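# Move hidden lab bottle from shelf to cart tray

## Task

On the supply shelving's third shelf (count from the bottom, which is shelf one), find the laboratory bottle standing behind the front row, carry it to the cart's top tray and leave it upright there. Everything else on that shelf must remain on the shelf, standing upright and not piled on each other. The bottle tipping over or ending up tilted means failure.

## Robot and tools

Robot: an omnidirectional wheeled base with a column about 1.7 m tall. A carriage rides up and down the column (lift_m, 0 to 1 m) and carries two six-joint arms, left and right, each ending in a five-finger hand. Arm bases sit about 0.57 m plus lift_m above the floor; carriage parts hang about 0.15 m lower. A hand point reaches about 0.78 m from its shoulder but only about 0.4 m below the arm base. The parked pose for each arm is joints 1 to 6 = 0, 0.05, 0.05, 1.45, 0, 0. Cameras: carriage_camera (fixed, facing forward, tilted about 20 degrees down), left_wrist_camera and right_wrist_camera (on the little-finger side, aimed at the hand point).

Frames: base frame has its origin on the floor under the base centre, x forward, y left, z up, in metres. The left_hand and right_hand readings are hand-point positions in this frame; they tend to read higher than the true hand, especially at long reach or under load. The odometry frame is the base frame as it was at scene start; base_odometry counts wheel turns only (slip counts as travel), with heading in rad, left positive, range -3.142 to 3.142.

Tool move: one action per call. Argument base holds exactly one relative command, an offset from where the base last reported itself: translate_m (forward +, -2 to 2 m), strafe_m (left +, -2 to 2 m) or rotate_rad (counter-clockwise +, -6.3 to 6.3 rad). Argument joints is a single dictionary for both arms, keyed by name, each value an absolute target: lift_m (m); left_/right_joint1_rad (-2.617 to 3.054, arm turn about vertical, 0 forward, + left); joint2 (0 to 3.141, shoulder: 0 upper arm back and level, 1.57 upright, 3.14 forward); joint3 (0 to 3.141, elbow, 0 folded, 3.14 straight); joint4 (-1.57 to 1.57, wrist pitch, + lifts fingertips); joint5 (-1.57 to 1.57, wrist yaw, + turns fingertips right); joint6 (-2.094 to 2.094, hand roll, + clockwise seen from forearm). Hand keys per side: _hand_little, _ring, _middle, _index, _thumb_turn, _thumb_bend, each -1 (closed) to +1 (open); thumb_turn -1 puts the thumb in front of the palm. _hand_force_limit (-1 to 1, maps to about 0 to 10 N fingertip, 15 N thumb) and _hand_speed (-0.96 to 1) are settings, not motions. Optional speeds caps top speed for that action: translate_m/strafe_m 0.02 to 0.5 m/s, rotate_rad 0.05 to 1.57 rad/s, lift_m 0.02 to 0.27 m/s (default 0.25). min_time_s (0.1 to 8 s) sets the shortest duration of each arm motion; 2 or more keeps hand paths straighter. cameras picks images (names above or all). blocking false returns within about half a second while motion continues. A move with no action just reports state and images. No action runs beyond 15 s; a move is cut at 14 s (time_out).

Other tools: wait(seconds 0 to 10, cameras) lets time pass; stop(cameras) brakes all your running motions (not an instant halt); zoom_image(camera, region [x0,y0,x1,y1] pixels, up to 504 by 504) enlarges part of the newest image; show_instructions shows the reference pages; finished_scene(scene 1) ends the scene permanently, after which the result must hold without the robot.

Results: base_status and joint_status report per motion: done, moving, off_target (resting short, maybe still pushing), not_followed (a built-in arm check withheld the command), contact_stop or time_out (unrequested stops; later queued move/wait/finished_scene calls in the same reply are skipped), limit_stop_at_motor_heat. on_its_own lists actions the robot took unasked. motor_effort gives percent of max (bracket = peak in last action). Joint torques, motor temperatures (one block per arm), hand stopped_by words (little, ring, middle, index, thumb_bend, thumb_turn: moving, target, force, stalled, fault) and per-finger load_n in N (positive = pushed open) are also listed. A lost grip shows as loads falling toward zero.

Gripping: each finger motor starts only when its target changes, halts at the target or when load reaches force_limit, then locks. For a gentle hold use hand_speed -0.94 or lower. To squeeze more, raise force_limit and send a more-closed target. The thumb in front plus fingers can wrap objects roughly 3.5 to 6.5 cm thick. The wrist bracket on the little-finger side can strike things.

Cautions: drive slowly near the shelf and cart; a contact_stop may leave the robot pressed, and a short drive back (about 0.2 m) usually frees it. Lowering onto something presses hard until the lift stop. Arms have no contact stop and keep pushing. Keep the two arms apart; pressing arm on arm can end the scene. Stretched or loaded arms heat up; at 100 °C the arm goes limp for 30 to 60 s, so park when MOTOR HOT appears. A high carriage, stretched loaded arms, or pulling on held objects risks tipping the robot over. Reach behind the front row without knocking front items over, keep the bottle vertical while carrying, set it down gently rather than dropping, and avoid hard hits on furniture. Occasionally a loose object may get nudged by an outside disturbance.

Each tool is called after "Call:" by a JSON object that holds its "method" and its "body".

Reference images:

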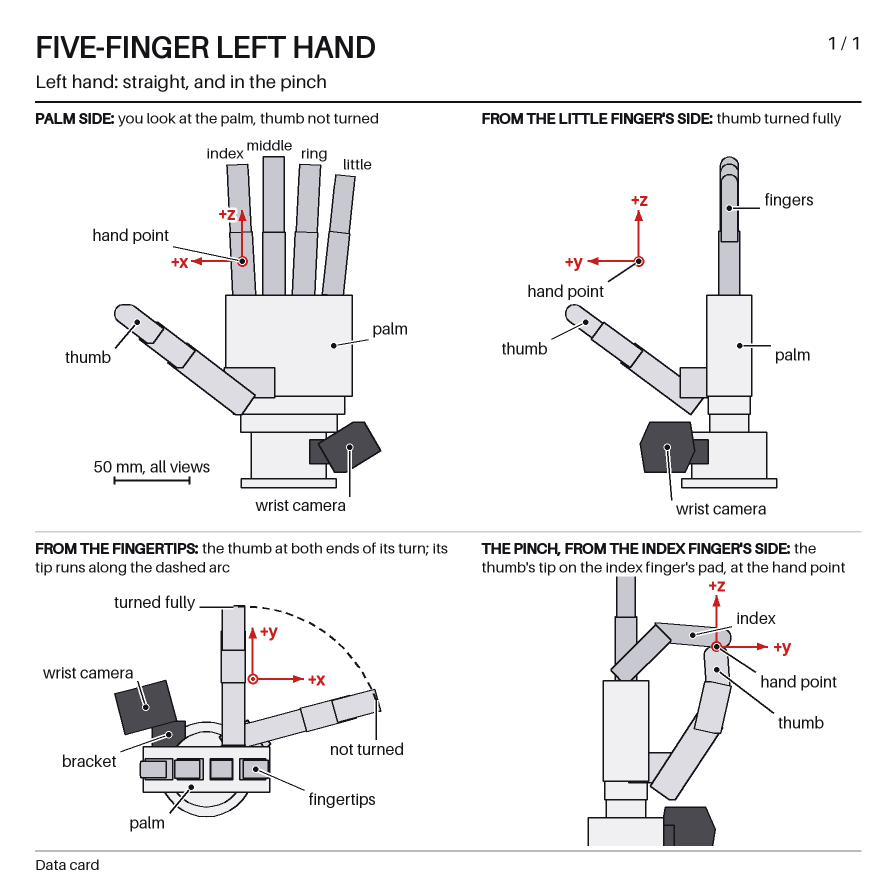

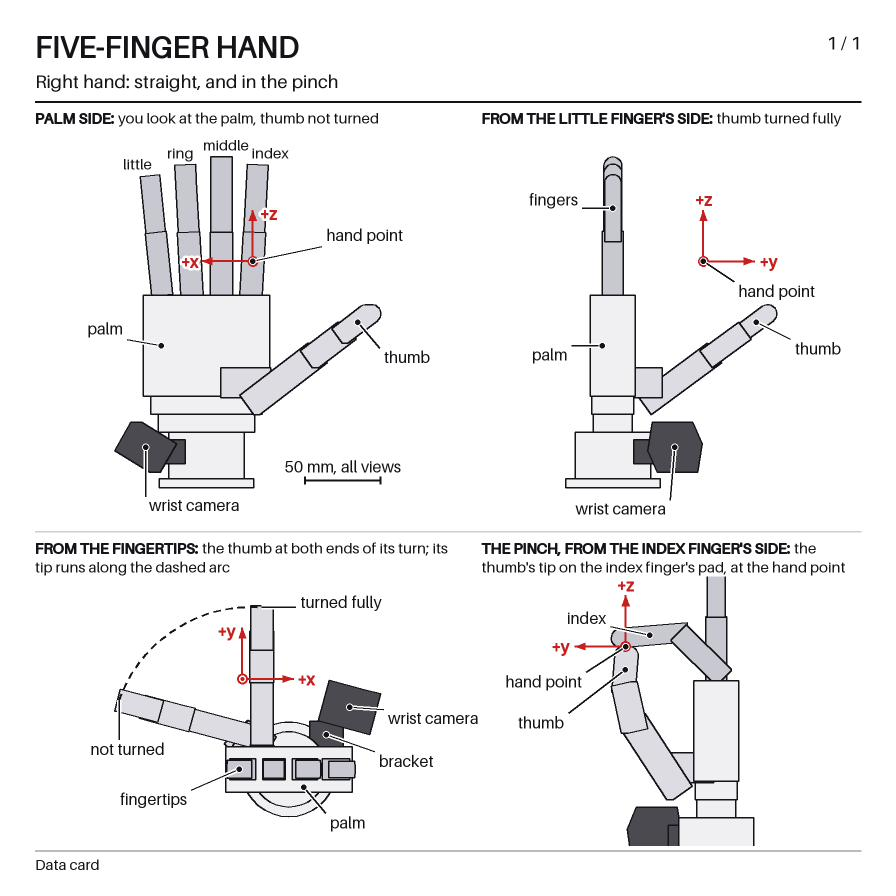

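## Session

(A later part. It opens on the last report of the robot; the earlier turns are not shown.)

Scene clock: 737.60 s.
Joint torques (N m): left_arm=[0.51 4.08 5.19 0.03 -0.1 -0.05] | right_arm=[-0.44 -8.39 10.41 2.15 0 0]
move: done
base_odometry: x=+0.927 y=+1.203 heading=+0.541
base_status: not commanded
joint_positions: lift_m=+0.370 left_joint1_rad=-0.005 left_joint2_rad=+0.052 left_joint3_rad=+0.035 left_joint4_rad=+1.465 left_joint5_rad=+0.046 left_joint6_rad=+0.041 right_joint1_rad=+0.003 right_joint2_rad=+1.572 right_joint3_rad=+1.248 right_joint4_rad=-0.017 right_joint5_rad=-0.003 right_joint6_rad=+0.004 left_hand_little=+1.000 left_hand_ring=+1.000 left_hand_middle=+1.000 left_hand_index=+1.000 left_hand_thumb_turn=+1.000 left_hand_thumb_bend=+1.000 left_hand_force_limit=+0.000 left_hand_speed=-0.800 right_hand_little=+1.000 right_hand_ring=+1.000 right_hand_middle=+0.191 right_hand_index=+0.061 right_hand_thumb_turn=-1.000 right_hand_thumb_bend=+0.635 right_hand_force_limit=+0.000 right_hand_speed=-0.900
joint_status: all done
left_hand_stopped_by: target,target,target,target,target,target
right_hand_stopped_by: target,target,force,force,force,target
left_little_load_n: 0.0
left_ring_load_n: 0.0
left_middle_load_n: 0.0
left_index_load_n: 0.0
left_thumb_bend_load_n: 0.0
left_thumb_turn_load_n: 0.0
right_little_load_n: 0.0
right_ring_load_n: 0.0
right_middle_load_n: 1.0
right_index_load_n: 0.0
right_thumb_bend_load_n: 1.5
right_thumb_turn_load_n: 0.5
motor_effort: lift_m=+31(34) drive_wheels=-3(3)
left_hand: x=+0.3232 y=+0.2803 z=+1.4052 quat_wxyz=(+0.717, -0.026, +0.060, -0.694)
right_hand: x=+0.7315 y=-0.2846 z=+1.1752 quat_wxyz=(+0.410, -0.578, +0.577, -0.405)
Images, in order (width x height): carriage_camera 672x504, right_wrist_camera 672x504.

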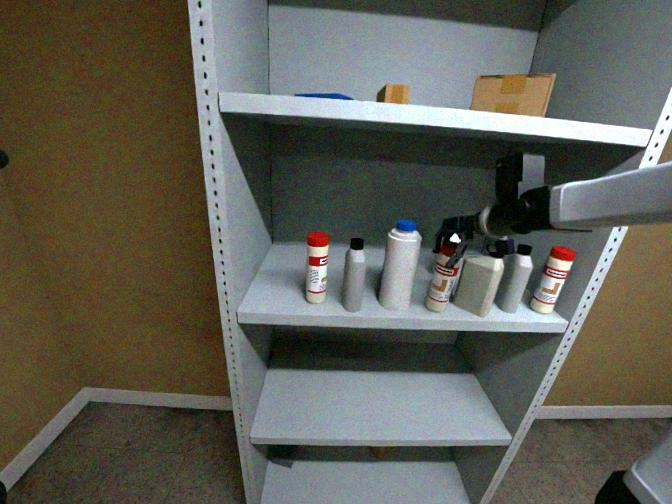

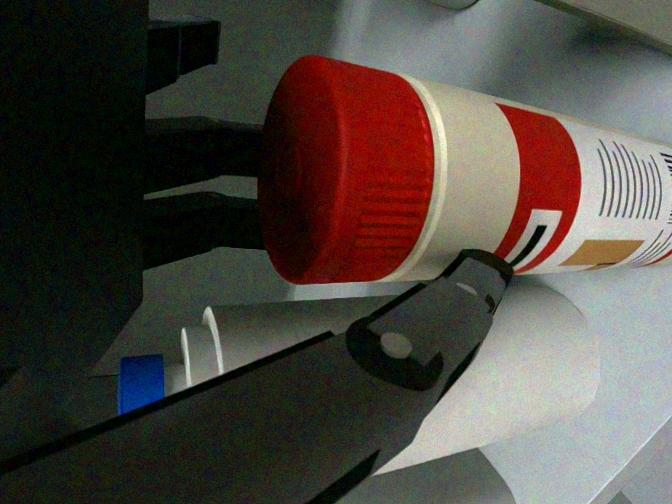

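Call:
{"method": "move", "body": {"joints": {"right_hand_index": 1.0, "right_hand_middle": 1.0, "right_hand_thumb_bend": 1.0}, "cameras": []}}

Call:
{"method": "move", "body": {"joints": {"lift_m": 0.42}, "speeds": {"lift_m": 0.1}, "cameras": ["carriage_camera"]}}

Call:
{"method": "move", "body": {"base": {"translate_m": -0.3}, "speeds": {"translate_m": 0.15}, "cameras": []}}

Call:
{"method": "move", "body": {"joints": {"right_joint1_rad": 0, "right_joint2_rad": 0.05, "right_joint3_rad": 0.05, "right_joint4_rad": 1.45, "right_joint5_rad": 0, "right_joint6_rad": 0, "right_hand_thumb_turn": 1.0, "right_hand_speed": -0.4}, "base": {"strafe_m": -0.54}, "speeds": {"strafe_m": 0.25}, "min_time_s": 3, "cameras": ["carriage_camera"]}}

Scene clock: 792.20 s.
Joint torques (N m): left_arm=[0.51 3.93 5.18 0.02 -0.1 -0.05] | right_arm=[-0.4 -8.38 10.43 2.06 -0.01 0.01]
move: done
base_odometry: x=+0.927 y=+1.203 heading=+0.541
base_status: not commanded
joint_positions: lift_m=+0.370 left_joint1_rad=-0.005 left_joint2_rad=+0.052 left_joint3_rad=+0.035 left_joint4_rad=+1.465 left_joint5_rad=+0.046 left_joint6_rad=+0.041 right_joint1_rad=+0.003 right_joint2_rad=+1.572 right_joint3_rad=+1.248 right_joint4_rad=-0.007 right_joint5_rad=-0.003 right_joint6_rad=+0.004 left_hand_little=+1.000 left_hand_ring=+1.000 left_hand_middle=+1.000 left_hand_index=+1.000 left_hand_thumb_turn=+1.000 left_hand_thumb_bend=+1.000 left_hand_force_limit=+0.000 left_hand_speed=-0.800 right_hand_little=+1.000 right_hand_ring=+1.000 right_hand_middle=+1.000 right_hand_index=+1.000 right_hand_thumb_turn=-1.000 right_hand_thumb_bend=+1.000 right_hand_force_limit=+0.000 right_hand_speed=-0.900
joint_status: all done
left_hand_stopped_by: target,target,target,target,target,target
right_hand_stopped_by: target,target,target,target,target,target
left_little_load_n: 0.0
left_ring_load_n: 0.0
left_middle_load_n: 0.0
left_index_load_n: 0.0
left_thumb_bend_load_n: 0.0
left_thumb_turn_load_n: 0.0
right_little_load_n: 0.0
right_ring_load_n: 0.0
right_middle_load_n: 0.0
right_index_load_n: 0.0
right_thumb_bend_load_n: 0.0
right_thumb_turn_load_n: 0.0
motor_effort: lift_m=+31(31) drive_wheels=-2(3)
left_hand: x=+0.3232 y=+0.2803 z=+1.4052 quat_wxyz=(+0.717, -0.026, +0.060, -0.694)
right_hand: x=+0.7330 y=-0.2846 z=+1.1777 quat_wxyz=(+0.413, -0.576, +0.575, -0.408)

Scene clock: 793.10 s.
Joint torques (N m): left_arm=[0.51 3.96 5.16 0.07 -0.1 -0.05] | right_arm=[-0.42 -8.44 10.44 1.96 -0.01 0]
move: done
base_odometry: x=+0.927 y=+1.203 heading=+0.541
base_status: not commanded
joint_positions: lift_m=+0.420 left_joint1_rad=-0.005 left_joint2_rad=+0.052 left_joint3_rad=+0.035 left_joint4_rad=+1.464 left_joint5_rad=+0.046 left_joint6_rad=+0.041 right_joint1_rad=+0.003 right_joint2_rad=+1.572 right_joint3_rad=+1.248 right_joint4_rad=+0.003 right_joint5_rad=-0.003 right_joint6_rad=+0.004 left_hand_little=+1.000 left_hand_ring=+1.000 left_hand_middle=+1.000 left_hand_index=+1.000 left_hand_thumb_turn=+1.000 left_hand_thumb_bend=+1.000 left_hand_force_limit=+0.000 left_hand_speed=-0.800 right_hand_little=+1.000 right_hand_ring=+1.000 right_hand_middle=+1.000 right_hand_index=+1.000 right_hand_thumb_turn=-1.000 right_hand_thumb_bend=+1.000 right_hand_force_limit=+0.000 right_hand_speed=-0.900
joint_status: all done
left_hand_stopped_by: target,target,target,target,target,target
right_hand_stopped_by: target,target,target,target,target,target
left_little_load_n: 0.0
left_ring_load_n: 0.0
left_middle_load_n: 0.0
left_index_load_n: 0.0
left_thumb_bend_load_n: 0.0
left_thumb_turn_load_n: 0.0
right_little_load_n: 0.0
right_ring_load_n: 0.0
right_middle_load_n: 0.0
right_index_load_n: 0.0
right_thumb_bend_load_n: 0.0
right_thumb_turn_load_n: 0.0
motor_effort: lift_m=+29(37) drive_wheels=-2(2)
left_hand: x=+0.3234 y=+0.2803 z=+1.4553 quat_wxyz=(+0.717, -0.026, +0.061, -0.694)
right_hand: x=+0.7345 y=-0.2846 z=+1.2302 quat_wxyz=(+0.416, -0.574, +0.573, -0.411)
Images, in order (width x height): carriage_camera 672x504.

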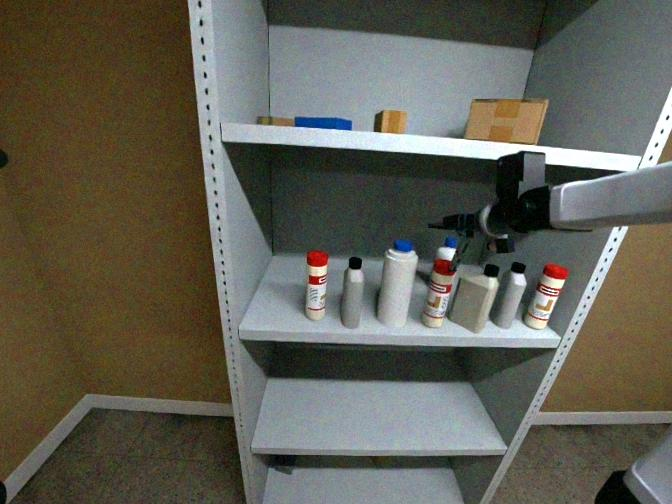

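Scene clock: 796.00 s.
Joint torques (N m): left_arm=[0.51 4.01 5.19 0.09 -0.1 -0.05] | right_arm=[-0.4 -8.4 10.47 1.96 -0.01 0]
move: done
base_odometry: x=+0.670 y=+1.048 heading=+0.541
base_status: done
joint_positions: lift_m=+0.420 left_joint1_rad=-0.005 left_joint2_rad=+0.052 left_joint3_rad=+0.035 left_joint4_rad=+1.464 left_joint5_rad=+0.046 left_joint6_rad=+0.041 right_joint1_rad=+0.003 right_joint2_rad=+1.572 right_joint3_rad=+1.248 right_joint4_rad=+0.003 right_joint5_rad=-0.003 right_joint6_rad=+0.004 left_hand_little=+1.000 left_hand_ring=+1.000 left_hand_middle=+1.000 left_hand_index=+1.000 left_hand_thumb_turn=+1.000 left_hand_thumb_bend=+1.000 left_hand_force_limit=+0.000 left_hand_speed=-0.800 right_hand_little=+1.000 right_hand_ring=+1.000 right_hand_middle=+1.000 right_hand_index=+1.000 right_hand_thumb_turn=-1.000 right_hand_thumb_bend=+1.000 right_hand_force_limit=+0.000 right_hand_speed=-0.900
joint_status: not commanded
left_hand_stopped_by: target,target,target,target,target,target
right_hand_stopped_by: target,target,target,target,target,target
left_little_load_n: 0.0
left_ring_load_n: 0.0
left_middle_load_n: 0.0
left_index_load_n: 0.0
left_thumb_bend_load_n: 0.5
left_thumb_turn_load_n: 0.0
right_little_load_n: 0.0
right_ring_load_n: 0.0
right_middle_load_n: 0.0
right_index_load_n: 0.0
right_thumb_bend_load_n: 0.0
right_thumb_turn_load_n: 0.0
motor_effort: lift_m=+29(30) drive_wheels=-1(14)
left_hand: x=+0.3235 y=+0.2803 z=+1.4552 quat_wxyz=(+0.717, -0.026, +0.061, -0.694)
right_hand: x=+0.7345 y=-0.2846 z=+1.2302 quat_wxyz=(+0.416, -0.574, +0.573, -0.411)

Scene clock: 799.53 s.
Joint torques (N m): left_arm=[0.51 3.99 5.26 0.01 -0.1 -0.05] | right_arm=[-0.72 2.19 5.98 0.12 0.03 0.01]
move: done
base_odometry: x=+0.948 y=+0.585 heading=+0.541
base_status: done
joint_positions: lift_m=+0.420 left_joint1_rad=-0.005 left_joint2_rad=+0.052 left_joint3_rad=+0.035 left_joint4_rad=+1.464 left_joint5_rad=+0.046 left_joint6_rad=+0.041 right_joint1_rad=+0.005 right_joint2_rad=+0.063 right_joint3_rad=+0.060 right_joint4_rad=+1.440 right_joint5_rad=-0.004 right_joint6_rad=+0.004 left_hand_little=+1.000 left_hand_ring=+1.000 left_hand_middle=+1.000 left_hand_index=+1.000 left_hand_thumb_turn=+1.000 left_hand_thumb_bend=+1.000 left_hand_force_limit=+0.000 left_hand_speed=-0.800 right_hand_little=+1.000 right_hand_ring=+1.000 right_hand_middle=+1.000 right_hand_index=+1.000 right_hand_thumb_turn=+1.000 right_hand_thumb_bend=+1.000 right_hand_force_limit=+0.000 right_hand_speed=-0.400
joint_status: all done
left_hand_stopped_by: target,target,target,target,target,target
right_hand_stopped_by: target,target,target,target,target,target
left_little_load_n: 0.0
left_ring_load_n: 0.0
left_middle_load_n: 0.0
left_index_load_n: 0.0
left_thumb_bend_load_n: 0.0
left_thumb_turn_load_n: 0.0
right_little_load_n: 0.0
right_ring_load_n: 0.0
right_middle_load_n: 0.0
right_index_load_n: 0.0
right_thumb_bend_load_n: 0.0
right_thumb_turn_load_n: 0.0
motor_effort: lift_m=+29(30) drive_wheels=-2(14)
left_hand: x=+0.3234 y=+0.2803 z=+1.4553 quat_wxyz=(+0.717, -0.026, +0.061, -0.694)
right_hand: x=+0.3240 y=-0.2857 z=+1.4625 quat_wxyz=(+0.709, -0.048, +0.046, -0.702)
Images, in order (width x height): carriage_camera 672x504.

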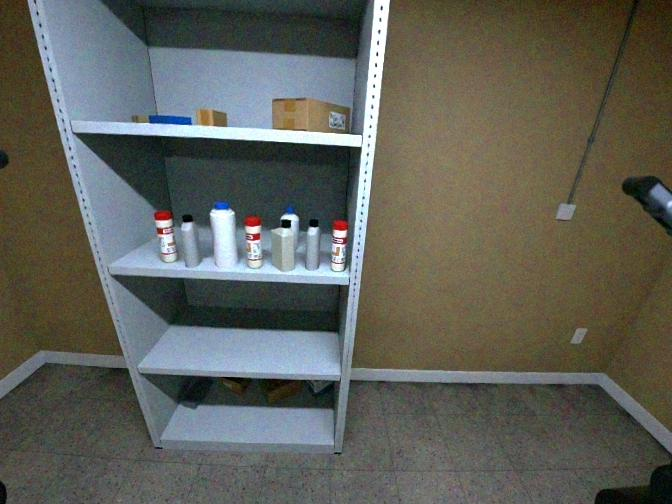

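Call:
{"method": "move", "body": {"base": {"strafe_m": 0.0515}, "speeds": {"strafe_m": 0.15}, "joints": {"lift_m": 0.2544, "left_joint1_rad": 0, "left_joint2_rad": 1.57, "left_joint3_rad": 1.12, "left_joint4_rad": 0.45, "left_joint5_rad": 0, "left_joint6_rad": -1.57, "left_hand_thumb_turn": -1, "left_hand_speed": -0.4}, "min_time_s": 3, "cameras": ["carriage_camera", "left_wrist_camera"]}}

Scene clock: 838.07 s.
Joint torques (N m): left_arm=[0.96 -6.19 8.79 2.51 -0.15 -0.19] | right_arm=[-0.54 2.54 6.64 0.1 0.02 0.01]
move: done
base_odometry: x=+0.922 y=+0.630 heading=+0.541
base_status: done
joint_positions: lift_m=+0.255 left_joint1_rad=-0.005 left_joint2_rad=+1.562 left_joint3_rad=+1.094 left_joint4_rad=+0.460 left_joint5_rad=+0.010 left_joint6_rad=-1.557 right_joint1_rad=+0.003 right_joint2_rad=+0.059 right_joint3_rad=+0.054 right_joint4_rad=+1.444 right_joint5_rad=-0.003 right_joint6_rad=+0.004 left_hand_little=+1.000 left_hand_ring=+1.000 left_hand_middle=+1.000 left_hand_index=+1.000 left_hand_thumb_turn=-1.000 left_hand_thumb_bend=+1.000 left_hand_force_limit=+0.000 left_hand_speed=-0.400 right_hand_little=+1.000 right_hand_ring=+1.000 right_hand_middle=+1.000 right_hand_index=+1.000 right_hand_thumb_turn=+1.000 right_hand_thumb_bend=+1.000 right_hand_force_limit=+0.000 right_hand_speed=-0.400
joint_status: all done
left_hand_stopped_by: target,target,target,target,target,target
right_hand_stopped_by: target,target,target,target,target,target
left_little_load_n: 0.0
left_ring_load_n: 0.0
left_middle_load_n: 0.0
left_index_load_n: 0.0
left_thumb_bend_load_n: 0.0
left_thumb_turn_load_n: -0.5
right_little_load_n: 0.0
right_ring_load_n: 0.0
right_middle_load_n: 0.0
right_index_load_n: 0.0
right_thumb_bend_load_n: 0.0
right_thumb_turn_load_n: 0.0
motor_effort: lift_m=+24(25) drive_wheels=+0(15)
left_hand: x=+0.7583 y=+0.2529 z=+1.1979 quat_wxyz=(+0.000, -0.710, +0.010, -0.704)
right_hand: x=+0.3239 y=-0.2859 z=+1.2958 quat_wxyz=(+0.708, -0.048, +0.046, -0.703)
Images, in order (width x height): carriage_camera 672x504, left_wrist_camera 672x504.

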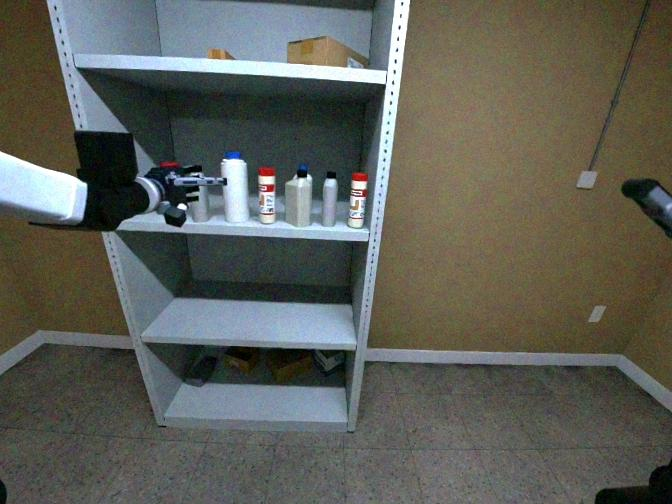

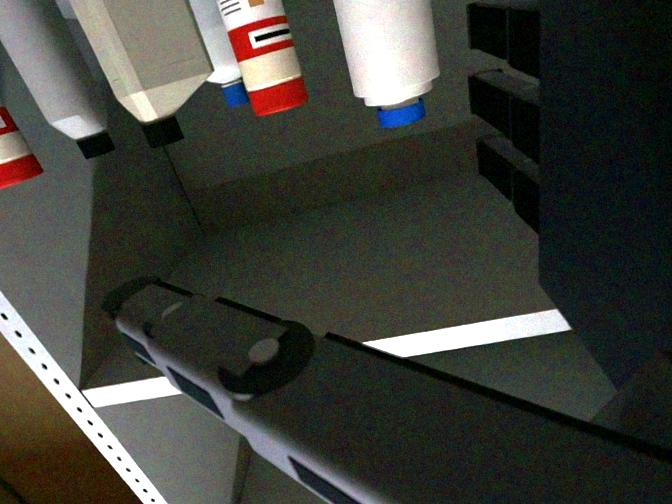

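Call:
{"method": "move", "body": {"base": {"strafe_m": -0.074}, "speeds": {"strafe_m": 0.15}, "joints": {"lift_m": 0.23, "left_joint3_rad": 0.98, "left_joint4_rad": 0.59}, "cameras": []}}

Call:
{"method": "move", "body": {"base": {"translate_m": 0.15}, "speeds": {"translate_m": 0.1}, "cameras": ["carriage_camera", "left_wrist_camera"]}}

Call:
{"method": "zoom_image", "body": {"camera": "carriage_camera", "region": [80, 120, 400, 280]}}

Scene clock: 897.80 s.
Joint torques (N m): left_arm=[0.87 -6.76 6.35 2.77 -0.13 -0.23] | right_arm=[-0.59 2.59 6.82 0.09 -0.01 0.01]
Motor temperatures (°C): left_arm=[19 32 34 28 18 19] | right_arm=[19 24 34 29 21 16]
move: done
base_odometry: x=+0.960 y=+0.566 heading=+0.541
base_status: done
joint_positions: lift_m=+0.230 left_joint1_rad=-0.004 left_joint2_rad=+1.570 left_joint3_rad=+0.981 left_joint4_rad=+0.576 left_joint5_rad=+0.008 left_joint6_rad=-1.559 right_joint1_rad=+0.003 right_joint2_rad=+0.059 right_joint3_rad=+0.052 right_joint4_rad=+1.444 right_joint5_rad=-0.003 right_joint6_rad=+0.004 left_hand_little=+1.000 left_hand_ring=+1.000 left_hand_middle=+1.000 left_hand_index=+1.000 left_hand_thumb_turn=-1.000 left_hand_thumb_bend=+1.000 left_hand_force_limit=+0.000 left_hand_speed=-0.400 right_hand_little=+1.000 right_hand_ring=+1.000 right_hand_middle=+1.000 right_hand_index=+1.000 right_hand_thumb_turn=+1.000 right_hand_thumb_bend=+1.000 right_hand_force_limit=+0.000 right_hand_speed=-0.400
joint_status: all done
left_hand_stopped_by: target,target,target,target,target,target
right_hand_stopped_by: target,target,target,target,target,target
left_little_load_n: 0.0
left_ring_load_n: 0.0
left_middle_load_n: 0.0
left_index_load_n: 0.0
left_thumb_bend_load_n: 0.0
left_thumb_turn_load_n: -0.5
right_little_load_n: 0.0
right_ring_load_n: 0.0
right_middle_load_n: 0.0
right_index_load_n: 0.0
right_thumb_bend_load_n: 0.0
right_thumb_turn_load_n: 0.0
motor_effort: lift_m=+24(25) drive_wheels=-2(14)
left_hand: x=+0.7520 y=+0.2537 z=+1.1436 quat_wxyz=(+0.000, -0.712, +0.009, -0.702)
right_hand: x=+0.3241 y=-0.2861 z=+1.2708 quat_wxyz=(+0.708, -0.048, +0.046, -0.703)

Scene clock: 900.00 s.
Joint torques (N m): left_arm=[0.87 -6.67 6.37 2.71 -0.13 -0.23] | right_arm=[-0.55 2.63 6.83 0.05 0.01 0.01]
move: done
base_odometry: x=+1.088 y=+0.643 heading=+0.540
base_status: done
joint_positions: lift_m=+0.230 left_joint1_rad=-0.004 left_joint2_rad=+1.570 left_joint3_rad=+0.981 left_joint4_rad=+0.582 left_joint5_rad=+0.008 left_joint6_rad=-1.559 right_joint1_rad=+0.003 right_joint2_rad=+0.059 right_joint3_rad=+0.052 right_joint4_rad=+1.449 right_joint5_rad=-0.003 right_joint6_rad=+0.004 left_hand_little=+1.000 left_hand_ring=+1.000 left_hand_middle=+1.000 left_hand_index=+1.000 left_hand_thumb_turn=-1.000 left_hand_thumb_bend=+1.000 left_hand_force_limit=+0.000 left_hand_speed=-0.400 right_hand_little=+1.000 right_hand_ring=+1.000 right_hand_middle=+1.000 right_hand_index=+1.000 right_hand_thumb_turn=+1.000 right_hand_thumb_bend=+1.000 right_hand_force_limit=+0.000 right_hand_speed=-0.400
joint_status: not commanded
left_hand_stopped_by: target,target,target,target,target,target
right_hand_stopped_by: target,target,target,target,target,target
left_little_load_n: 0.0
left_ring_load_n: 0.0
left_middle_load_n: 0.0
left_index_load_n: 0.0
left_thumb_bend_load_n: 0.0
left_thumb_turn_load_n: 0.0
right_little_load_n: 0.0
right_ring_load_n: 0.0
right_middle_load_n: 0.0
right_index_load_n: 0.0
right_thumb_bend_load_n: 0.0
right_thumb_turn_load_n: 0.0
motor_effort: lift_m=+24(25) drive_wheels=-5(12)
left_hand: x=+0.7518 y=+0.2538 z=+1.1454 quat_wxyz=(+0.000, -0.709, +0.009, -0.705)
right_hand: x=+0.3230 y=-0.2861 z=+1.2712 quat_wxyz=(+0.708, -0.046, +0.045, -0.703)
Images, in order (width x height): carriage_camera 672x504, left_wrist_camera 672x504.

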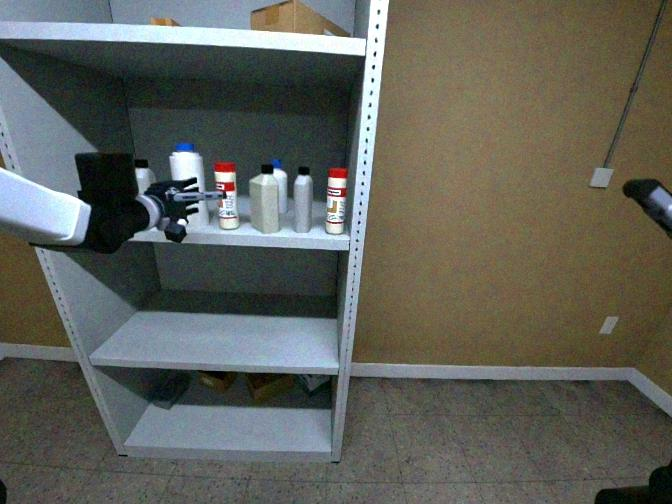

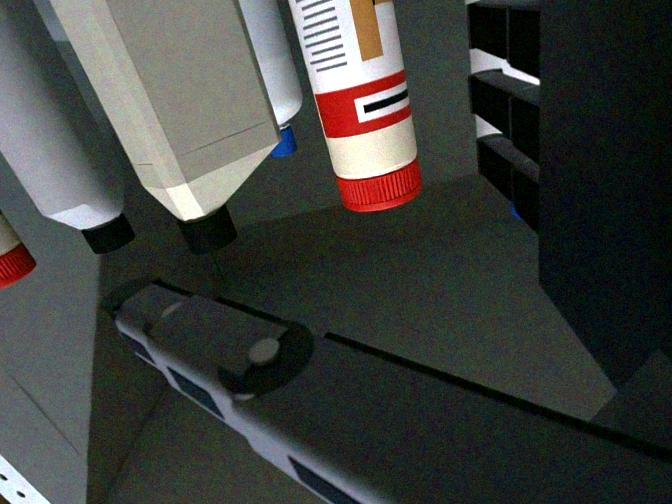

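Scaled by 1.575.

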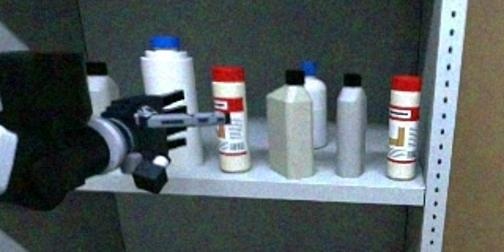

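Call:
{"method": "move", "body": {"base": {"translate_m": 0.08}, "speeds": {"translate_m": 0.08}, "cameras": ["carriage_camera", "left_wrist_camera"]}}

Call:
{"method": "zoom_image", "body": {"camera": "carriage_camera", "region": [100, 120, 300, 280]}}

Scene clock: 914.43 s.
Joint torques (N m): left_arm=[0.88 -6.67 6.24 2.64 -0.13 -0.23] | right_arm=[-0.54 2.58 6.83 0.07 0.01 0.02]
move: done
base_odometry: x=+1.157 y=+0.684 heading=+0.540
base_status: done
joint_positions: lift_m=+0.230 left_joint1_rad=-0.004 left_joint2_rad=+1.570 left_joint3_rad=+0.981 left_joint4_rad=+0.584 left_joint5_rad=+0.008 left_joint6_rad=-1.559 right_joint1_rad=+0.003 right_joint2_rad=+0.059 right_joint3_rad=+0.052 right_joint4_rad=+1.448 right_joint5_rad=-0.003 right_joint6_rad=+0.004 left_hand_little=+1.000 left_hand_ring=+1.000 left_hand_middle=+1.000 left_hand_index=+1.000 left_hand_thumb_turn=-1.000 left_hand_thumb_bend=+1.000 left_hand_force_limit=+0.000 left_hand_speed=-0.400 right_hand_little=+1.000 right_hand_ring=+1.000 right_hand_middle=+1.000 right_hand_index=+1.000 right_hand_thumb_turn=+1.000 right_hand_thumb_bend=+1.000 right_hand_force_limit=+0.000 right_hand_speed=-0.400
joint_status: not commanded
left_hand_stopped_by: target,target,target,target,target,target
right_hand_stopped_by: target,target,target,target,target,target
left_little_load_n: 0.0
left_ring_load_n: 0.0
left_middle_load_n: 0.0
left_index_load_n: 0.0
left_thumb_bend_load_n: 0.0
left_thumb_turn_load_n: -0.5
right_little_load_n: 0.0
right_ring_load_n: 0.0
right_middle_load_n: 0.0
right_index_load_n: 0.0
right_thumb_bend_load_n: 0.0
right_thumb_turn_load_n: 0.0
motor_effort: lift_m=+24(25) drive_wheels=-3(15)
left_hand: x=+0.7518 y=+0.2538 z=+1.1460 quat_wxyz=(+0.000, -0.709, +0.009, -0.706)
right_hand: x=+0.3231 y=-0.2861 z=+1.2712 quat_wxyz=(+0.708, -0.047, +0.045, -0.703)
Images, in order (width x height): carriage_camera 672x504, left_wrist_camera 672x504.

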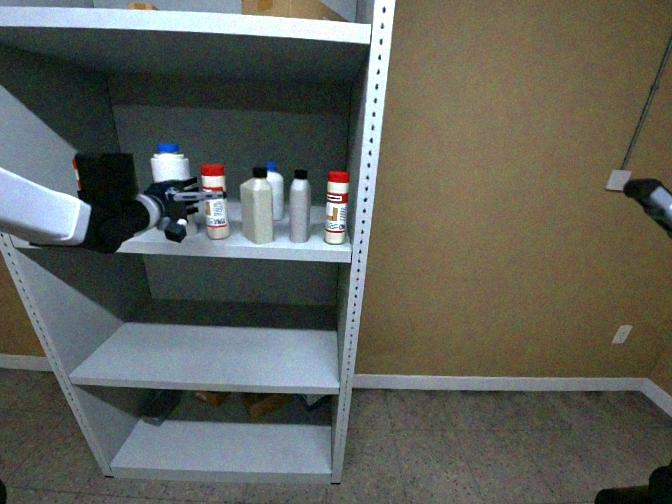

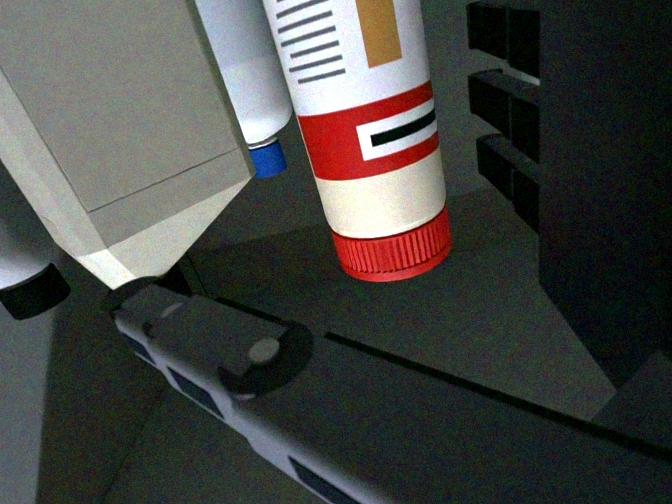

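Scaled by 2.520.

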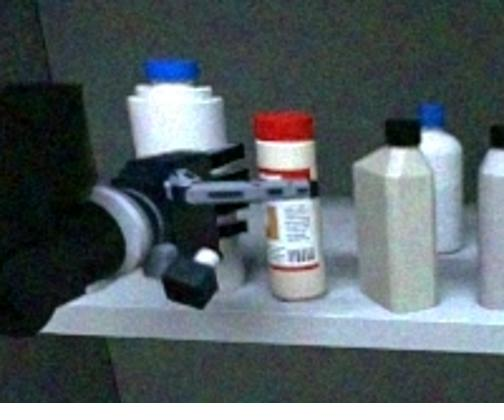

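Call:
{"method": "move", "body": {"base": {"translate_m": 0.045}, "speeds": {"translate_m": 0.05}, "cameras": ["carriage_camera", "left_wrist_camera"]}}

Call:
{"method": "zoom_image", "body": {"camera": "carriage_camera", "region": [100, 120, 300, 280]}}

Scene clock: 925.30 s.
Joint torques (N m): left_arm=[0.88 -6.72 6.28 2.64 -0.13 -0.23] | right_arm=[-0.55 2.58 6.79 0.07 0.01 0.01]
Motor temperatures (°C): left_arm=[19 34 33 33 18 19] | right_arm=[19 24 34 28 21 16]
move: done
base_odometry: x=+1.196 y=+0.707 heading=+0.540
base_status: done
joint_positions: lift_m=+0.230 left_joint1_rad=-0.004 left_joint2_rad=+1.570 left_joint3_rad=+0.981 left_joint4_rad=+0.585 left_joint5_rad=+0.008 left_joint6_rad=-1.559 right_joint1_rad=+0.003 right_joint2_rad=+0.059 right_joint3_rad=+0.052 right_joint4_rad=+1.449 right_joint5_rad=-0.003 right_joint6_rad=+0.004 left_hand_little=+1.000 left_hand_ring=+1.000 left_hand_middle=+1.000 left_hand_index=+1.000 left_hand_thumb_turn=-1.000 left_hand_thumb_bend=+1.000 left_hand_force_limit=+0.000 left_hand_speed=-0.400 right_hand_little=+1.000 right_hand_ring=+1.000 right_hand_middle=+1.000 right_hand_index=+1.000 right_hand_thumb_turn=+1.000 right_hand_thumb_bend=+1.000 right_hand_force_limit=+0.000 right_hand_speed=-0.400
joint_status: not commanded
left_hand_stopped_by: target,target,target,target,target,target
right_hand_stopped_by: target,target,target,target,target,target
left_little_load_n: 0.0
left_ring_load_n: 0.0
left_middle_load_n: 0.0
left_index_load_n: 0.0
left_thumb_bend_load_n: 0.0
left_thumb_turn_load_n: 0.0
right_little_load_n: 0.0
right_ring_load_n: 0.0
right_middle_load_n: 0.0
right_index_load_n: 0.0
right_thumb_bend_load_n: 0.0
right_thumb_turn_load_n: 0.0
motor_effort: lift_m=+24(25) drive_wheels=-4(15)
left_hand: x=+0.7517 y=+0.2538 z=+1.1463 quat_wxyz=(+0.000, -0.708, +0.009, -0.706)
right_hand: x=+0.3228 y=-0.2861 z=+1.2713 quat_wxyz=(+0.708, -0.046, +0.044, -0.703)
Images, in order (width x height): carriage_camera 672x504, left_wrist_camera 672x504.

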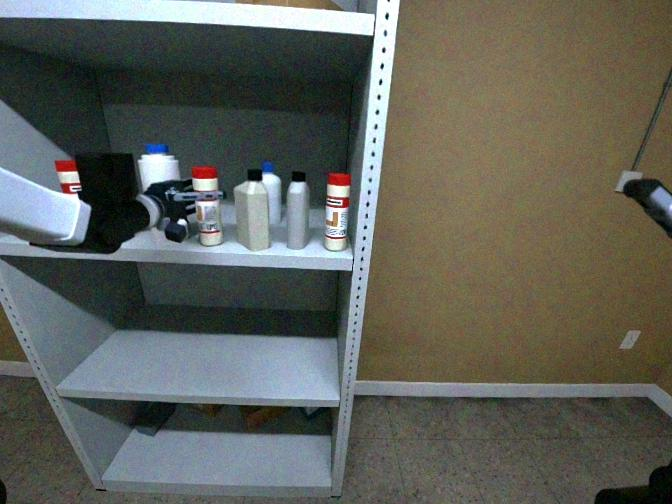

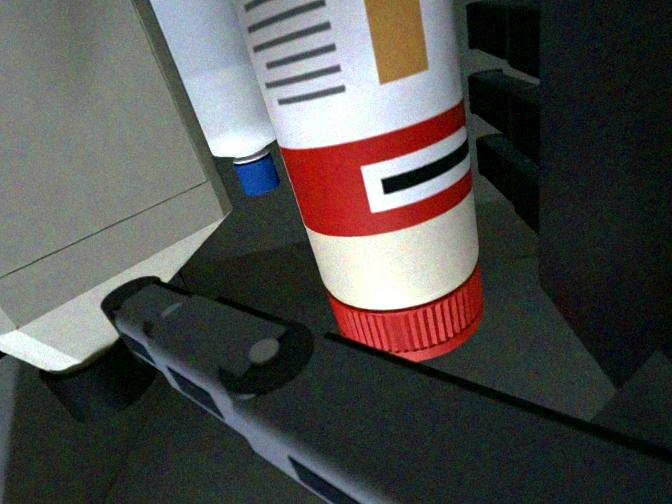

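Scaled by 2.520.

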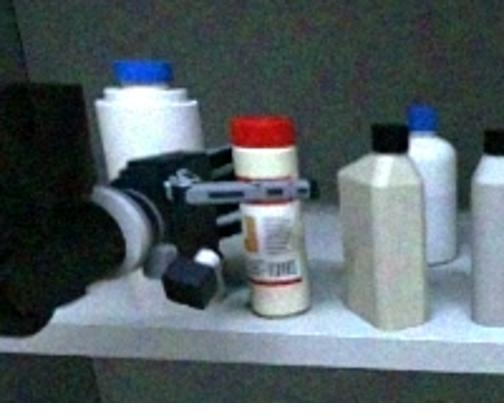

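Call:
{"method": "move", "body": {"joints": {"left_hand_speed": -0.9, "left_hand_force_limit": -0.2, "left_hand_index": -0.6, "left_hand_middle": -0.6, "left_hand_ring": -0.6, "left_hand_little": -0.6, "left_hand_thumb_bend": -0.6}, "cameras": ["carriage_camera", "left_wrist_camera"]}}

Call:
{"method": "zoom_image", "body": {"camera": "carriage_camera", "region": [100, 120, 300, 280]}}

Scene clock: 937.50 s.
Joint torques (N m): left_arm=[0.87 -6.72 6.34 2.65 -0.09 -0.24] | right_arm=[-0.55 2.59 6.79 0.03 0.01 0.01]
move: off_target
base_odometry: x=+1.196 y=+0.707 heading=+0.540
base_status: not commanded
joint_positions: lift_m=+0.230 left_joint1_rad=-0.004 left_joint2_rad=+1.570 left_joint3_rad=+0.981 left_joint4_rad=+0.585 left_joint5_rad=+0.003 left_joint6_rad=-1.559 right_joint1_rad=+0.003 right_joint2_rad=+0.059 right_joint3_rad=+0.052 right_joint4_rad=+1.449 right_joint5_rad=-0.003 right_joint6_rad=+0.004 left_hand_little=+0.116 left_hand_ring=+0.126 left_hand_middle=+0.107 left_hand_index=+0.107 left_hand_thumb_turn=-1.000 left_hand_thumb_bend=+0.569 left_hand_force_limit=-0.200 left_hand_speed=-0.900 right_hand_little=+1.000 right_hand_ring=+1.000 right_hand_middle=+1.000 right_hand_index=+1.000 right_hand_thumb_turn=+1.000 right_hand_thumb_bend=+1.000 right_hand_force_limit=+0.000 right_hand_speed=-0.400
joint_status: left_hand_little off_target (ended at +0.116, target -0.600); left_hand_ring off_target (ended at +0.126, target -0.600); left_hand_middle off_target (ended at +0.107, target -0.600); left_hand_index off_target (ended at +0.107, target -0.600); left_hand_thumb_bend off_target (ended at +0.569, target -0.600); the others done
left_hand_stopped_by: force,force,force,force,force,target
right_hand_stopped_by: target,target,target,target,target,target
left_little_load_n: 3.5
left_ring_load_n: 1.5
left_middle_load_n: 5.0
left_index_load_n: 4.5
left_thumb_bend_load_n: 13.5
left_thumb_turn_load_n: 3.5
right_little_load_n: 0.0
right_ring_load_n: 0.0
right_middle_load_n: 0.0
right_index_load_n: 0.0
right_thumb_bend_load_n: 0.0
right_thumb_turn_load_n: 0.0
motor_effort: lift_m=+24(25) drive_wheels=-4(5)
left_hand: x=+0.7521 y=+0.2547 z=+1.1463 quat_wxyz=(+0.002, -0.708, +0.007, -0.706)
right_hand: x=+0.3228 y=-0.2861 z=+1.2713 quat_wxyz=(+0.708, -0.046, +0.044, -0.703)
Images, in order (width x height): carriage_camera 672x504, left_wrist_camera 672x504.

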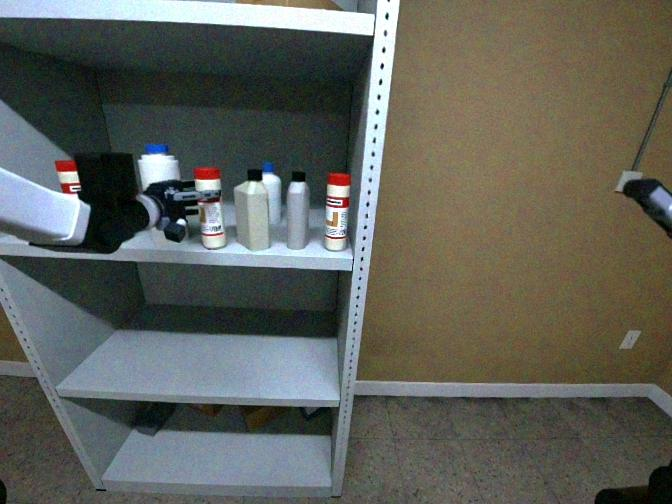

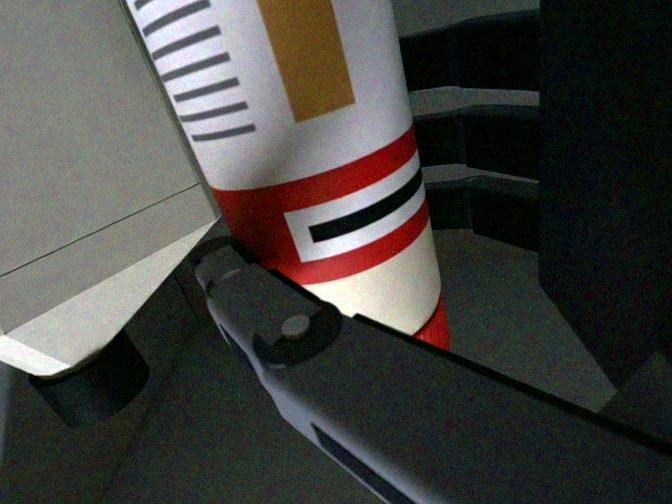

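Scaled by 2.520.

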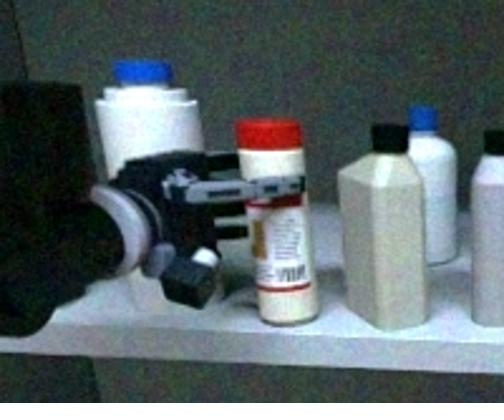

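Call:
{"method": "move", "body": {"joints": {"lift_m": 0.26}, "speeds": {"lift_m": 0.05}, "cameras": ["carriage_camera", "left_wrist_camera"]}}

Call:
{"method": "zoom_image", "body": {"camera": "carriage_camera", "region": [100, 120, 300, 280]}}

Scene clock: 942.73 s.
Joint torques (N m): left_arm=[0.88 -7.41 7.09 3.33 -0.08 -0.24] | right_arm=[-0.54 2.62 6.86 0.04 0 0.01]
move: done
base_odometry: x=+1.196 y=+0.707 heading=+0.540
base_status: not commanded
joint_positions: lift_m=+0.260 left_joint1_rad=-0.004 left_joint2_rad=+1.576 left_joint3_rad=+0.973 left_joint4_rad=+0.531 left_joint5_rad=+0.003 left_joint6_rad=-1.559 right_joint1_rad=+0.003 right_joint2_rad=+0.059 right_joint3_rad=+0.052 right_joint4_rad=+1.449 right_joint5_rad=-0.003 right_joint6_rad=+0.004 left_hand_little=+0.116 left_hand_ring=+0.126 left_hand_middle=+0.107 left_hand_index=+0.107 left_hand_thumb_turn=-1.000 left_hand_thumb_bend=+0.569 left_hand_force_limit=-0.200 left_hand_speed=-0.900 right_hand_little=+1.000 right_hand_ring=+1.000 right_hand_middle=+1.000 right_hand_index=+1.000 right_hand_thumb_turn=+1.000 right_hand_thumb_bend=+1.000 right_hand_force_limit=+0.000 right_hand_speed=-0.400
joint_status: all done
left_hand_stopped_by: force,force,force,force,force,target
right_hand_stopped_by: target,target,target,target,target,target
left_little_load_n: 3.5
left_ring_load_n: 1.5
left_middle_load_n: 5.5
left_index_load_n: 4.5
left_thumb_bend_load_n: 13.5
left_thumb_turn_load_n: 3.0
right_little_load_n: 0.0
right_ring_load_n: 0.0
right_middle_load_n: 0.0
right_index_load_n: 0.0
right_thumb_bend_load_n: 0.0
right_thumb_turn_load_n: 0.0
motor_effort: lift_m=+30(35) drive_wheels=-3(4)
left_hand: x=+0.7538 y=+0.2547 z=+1.1535 quat_wxyz=(+0.002, -0.732, +0.007, -0.681)
right_hand: x=+0.3228 y=-0.2861 z=+1.3008 quat_wxyz=(+0.708, -0.046, +0.044, -0.703)
Images, in order (width x height): carriage_camera 672x504, left_wrist_camera 672x504.

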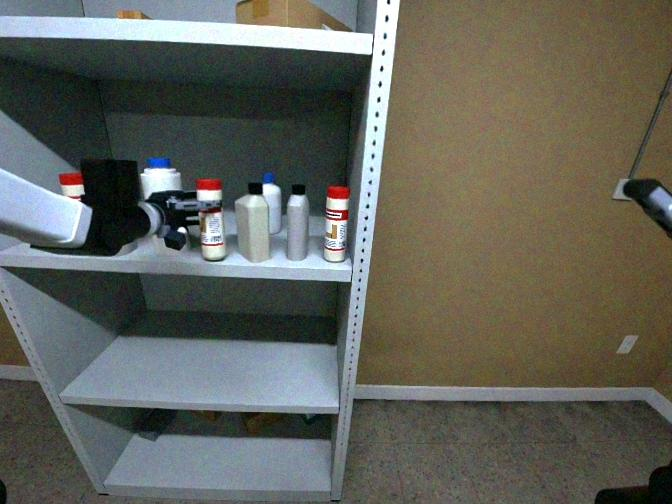

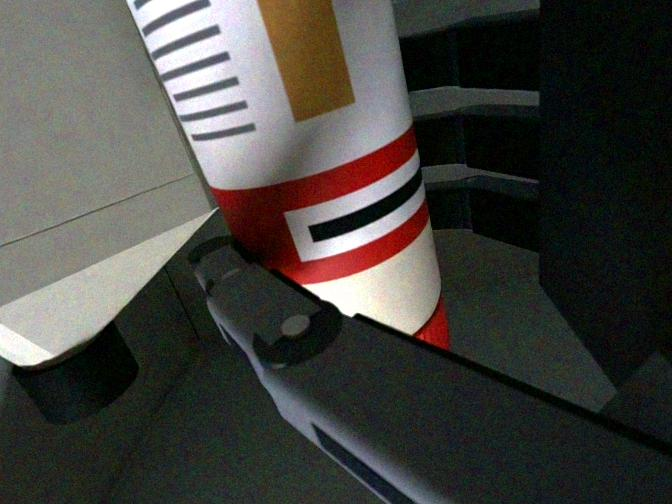

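Scaled by 2.520.

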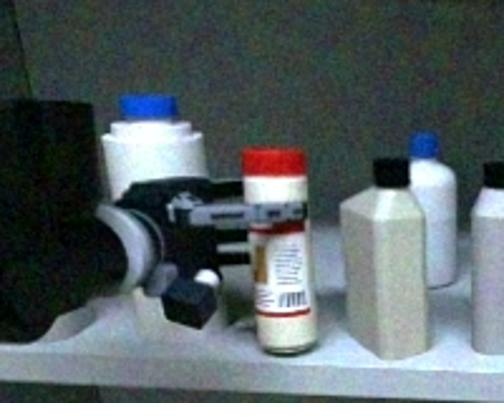

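Call:
{"method": "move", "body": {"joints": {"lift_m": 0.30}, "speeds": {"lift_m": 0.05}, "cameras": ["carriage_camera"]}}

Call:
{"method": "zoom_image", "body": {"camera": "carriage_camera", "region": [100, 140, 300, 300]}}

Scene clock: 949.13 s.
Joint torques (N m): left_arm=[0.88 -7.51 7.05 3.36 -0.09 -0.24] | right_arm=[-0.55 2.61 6.82 0.03 0.01 0.01]
move: done
base_odometry: x=+1.196 y=+0.707 heading=+0.540
base_status: not commanded
joint_positions: lift_m=+0.300 left_joint1_rad=-0.004 left_joint2_rad=+1.578 left_joint3_rad=+0.971 left_joint4_rad=+0.528 left_joint5_rad=+0.003 left_joint6_rad=-1.559 right_joint1_rad=+0.003 right_joint2_rad=+0.059 right_joint3_rad=+0.052 right_joint4_rad=+1.449 right_joint5_rad=-0.003 right_joint6_rad=+0.004 left_hand_little=+0.116 left_hand_ring=+0.126 left_hand_middle=+0.107 left_hand_index=+0.107 left_hand_thumb_turn=-1.000 left_hand_thumb_bend=+0.569 left_hand_force_limit=-0.200 left_hand_speed=-0.900 right_hand_little=+1.000 right_hand_ring=+1.000 right_hand_middle=+1.000 right_hand_index=+1.000 right_hand_thumb_turn=+1.000 right_hand_thumb_bend=+1.000 right_hand_force_limit=+0.000 right_hand_speed=-0.400
joint_status: all done
left_hand_stopped_by: force,force,force,force,force,target
right_hand_stopped_by: target,target,target,target,target,target
left_little_load_n: 3.5
left_ring_load_n: 1.5
left_middle_load_n: 5.0
left_index_load_n: 4.5
left_thumb_bend_load_n: 14.0
left_thumb_turn_load_n: 3.0
right_little_load_n: 0.0
right_ring_load_n: 0.0
right_middle_load_n: 0.0
right_index_load_n: 0.0
right_thumb_bend_load_n: 0.0
right_thumb_turn_load_n: 0.0
motor_effort: lift_m=+30(35) drive_wheels=-3(4)
left_hand: x=+0.7541 y=+0.2547 z=+1.1908 quat_wxyz=(+0.002, -0.735, +0.007, -0.678)
right_hand: x=+0.3230 y=-0.2861 z=+1.3406 quat_wxyz=(+0.708, -0.046, +0.044, -0.703)
Images, in order (width x height): carriage_camera 672x504.

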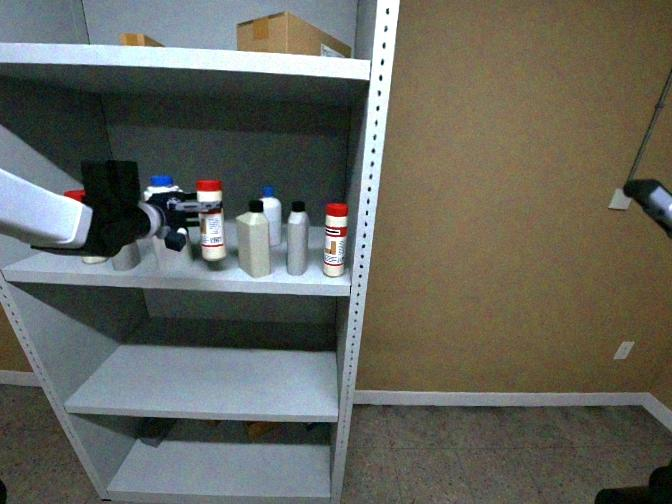

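Scaled by 2.520.

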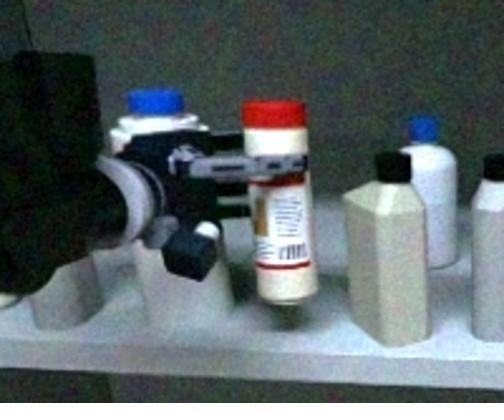

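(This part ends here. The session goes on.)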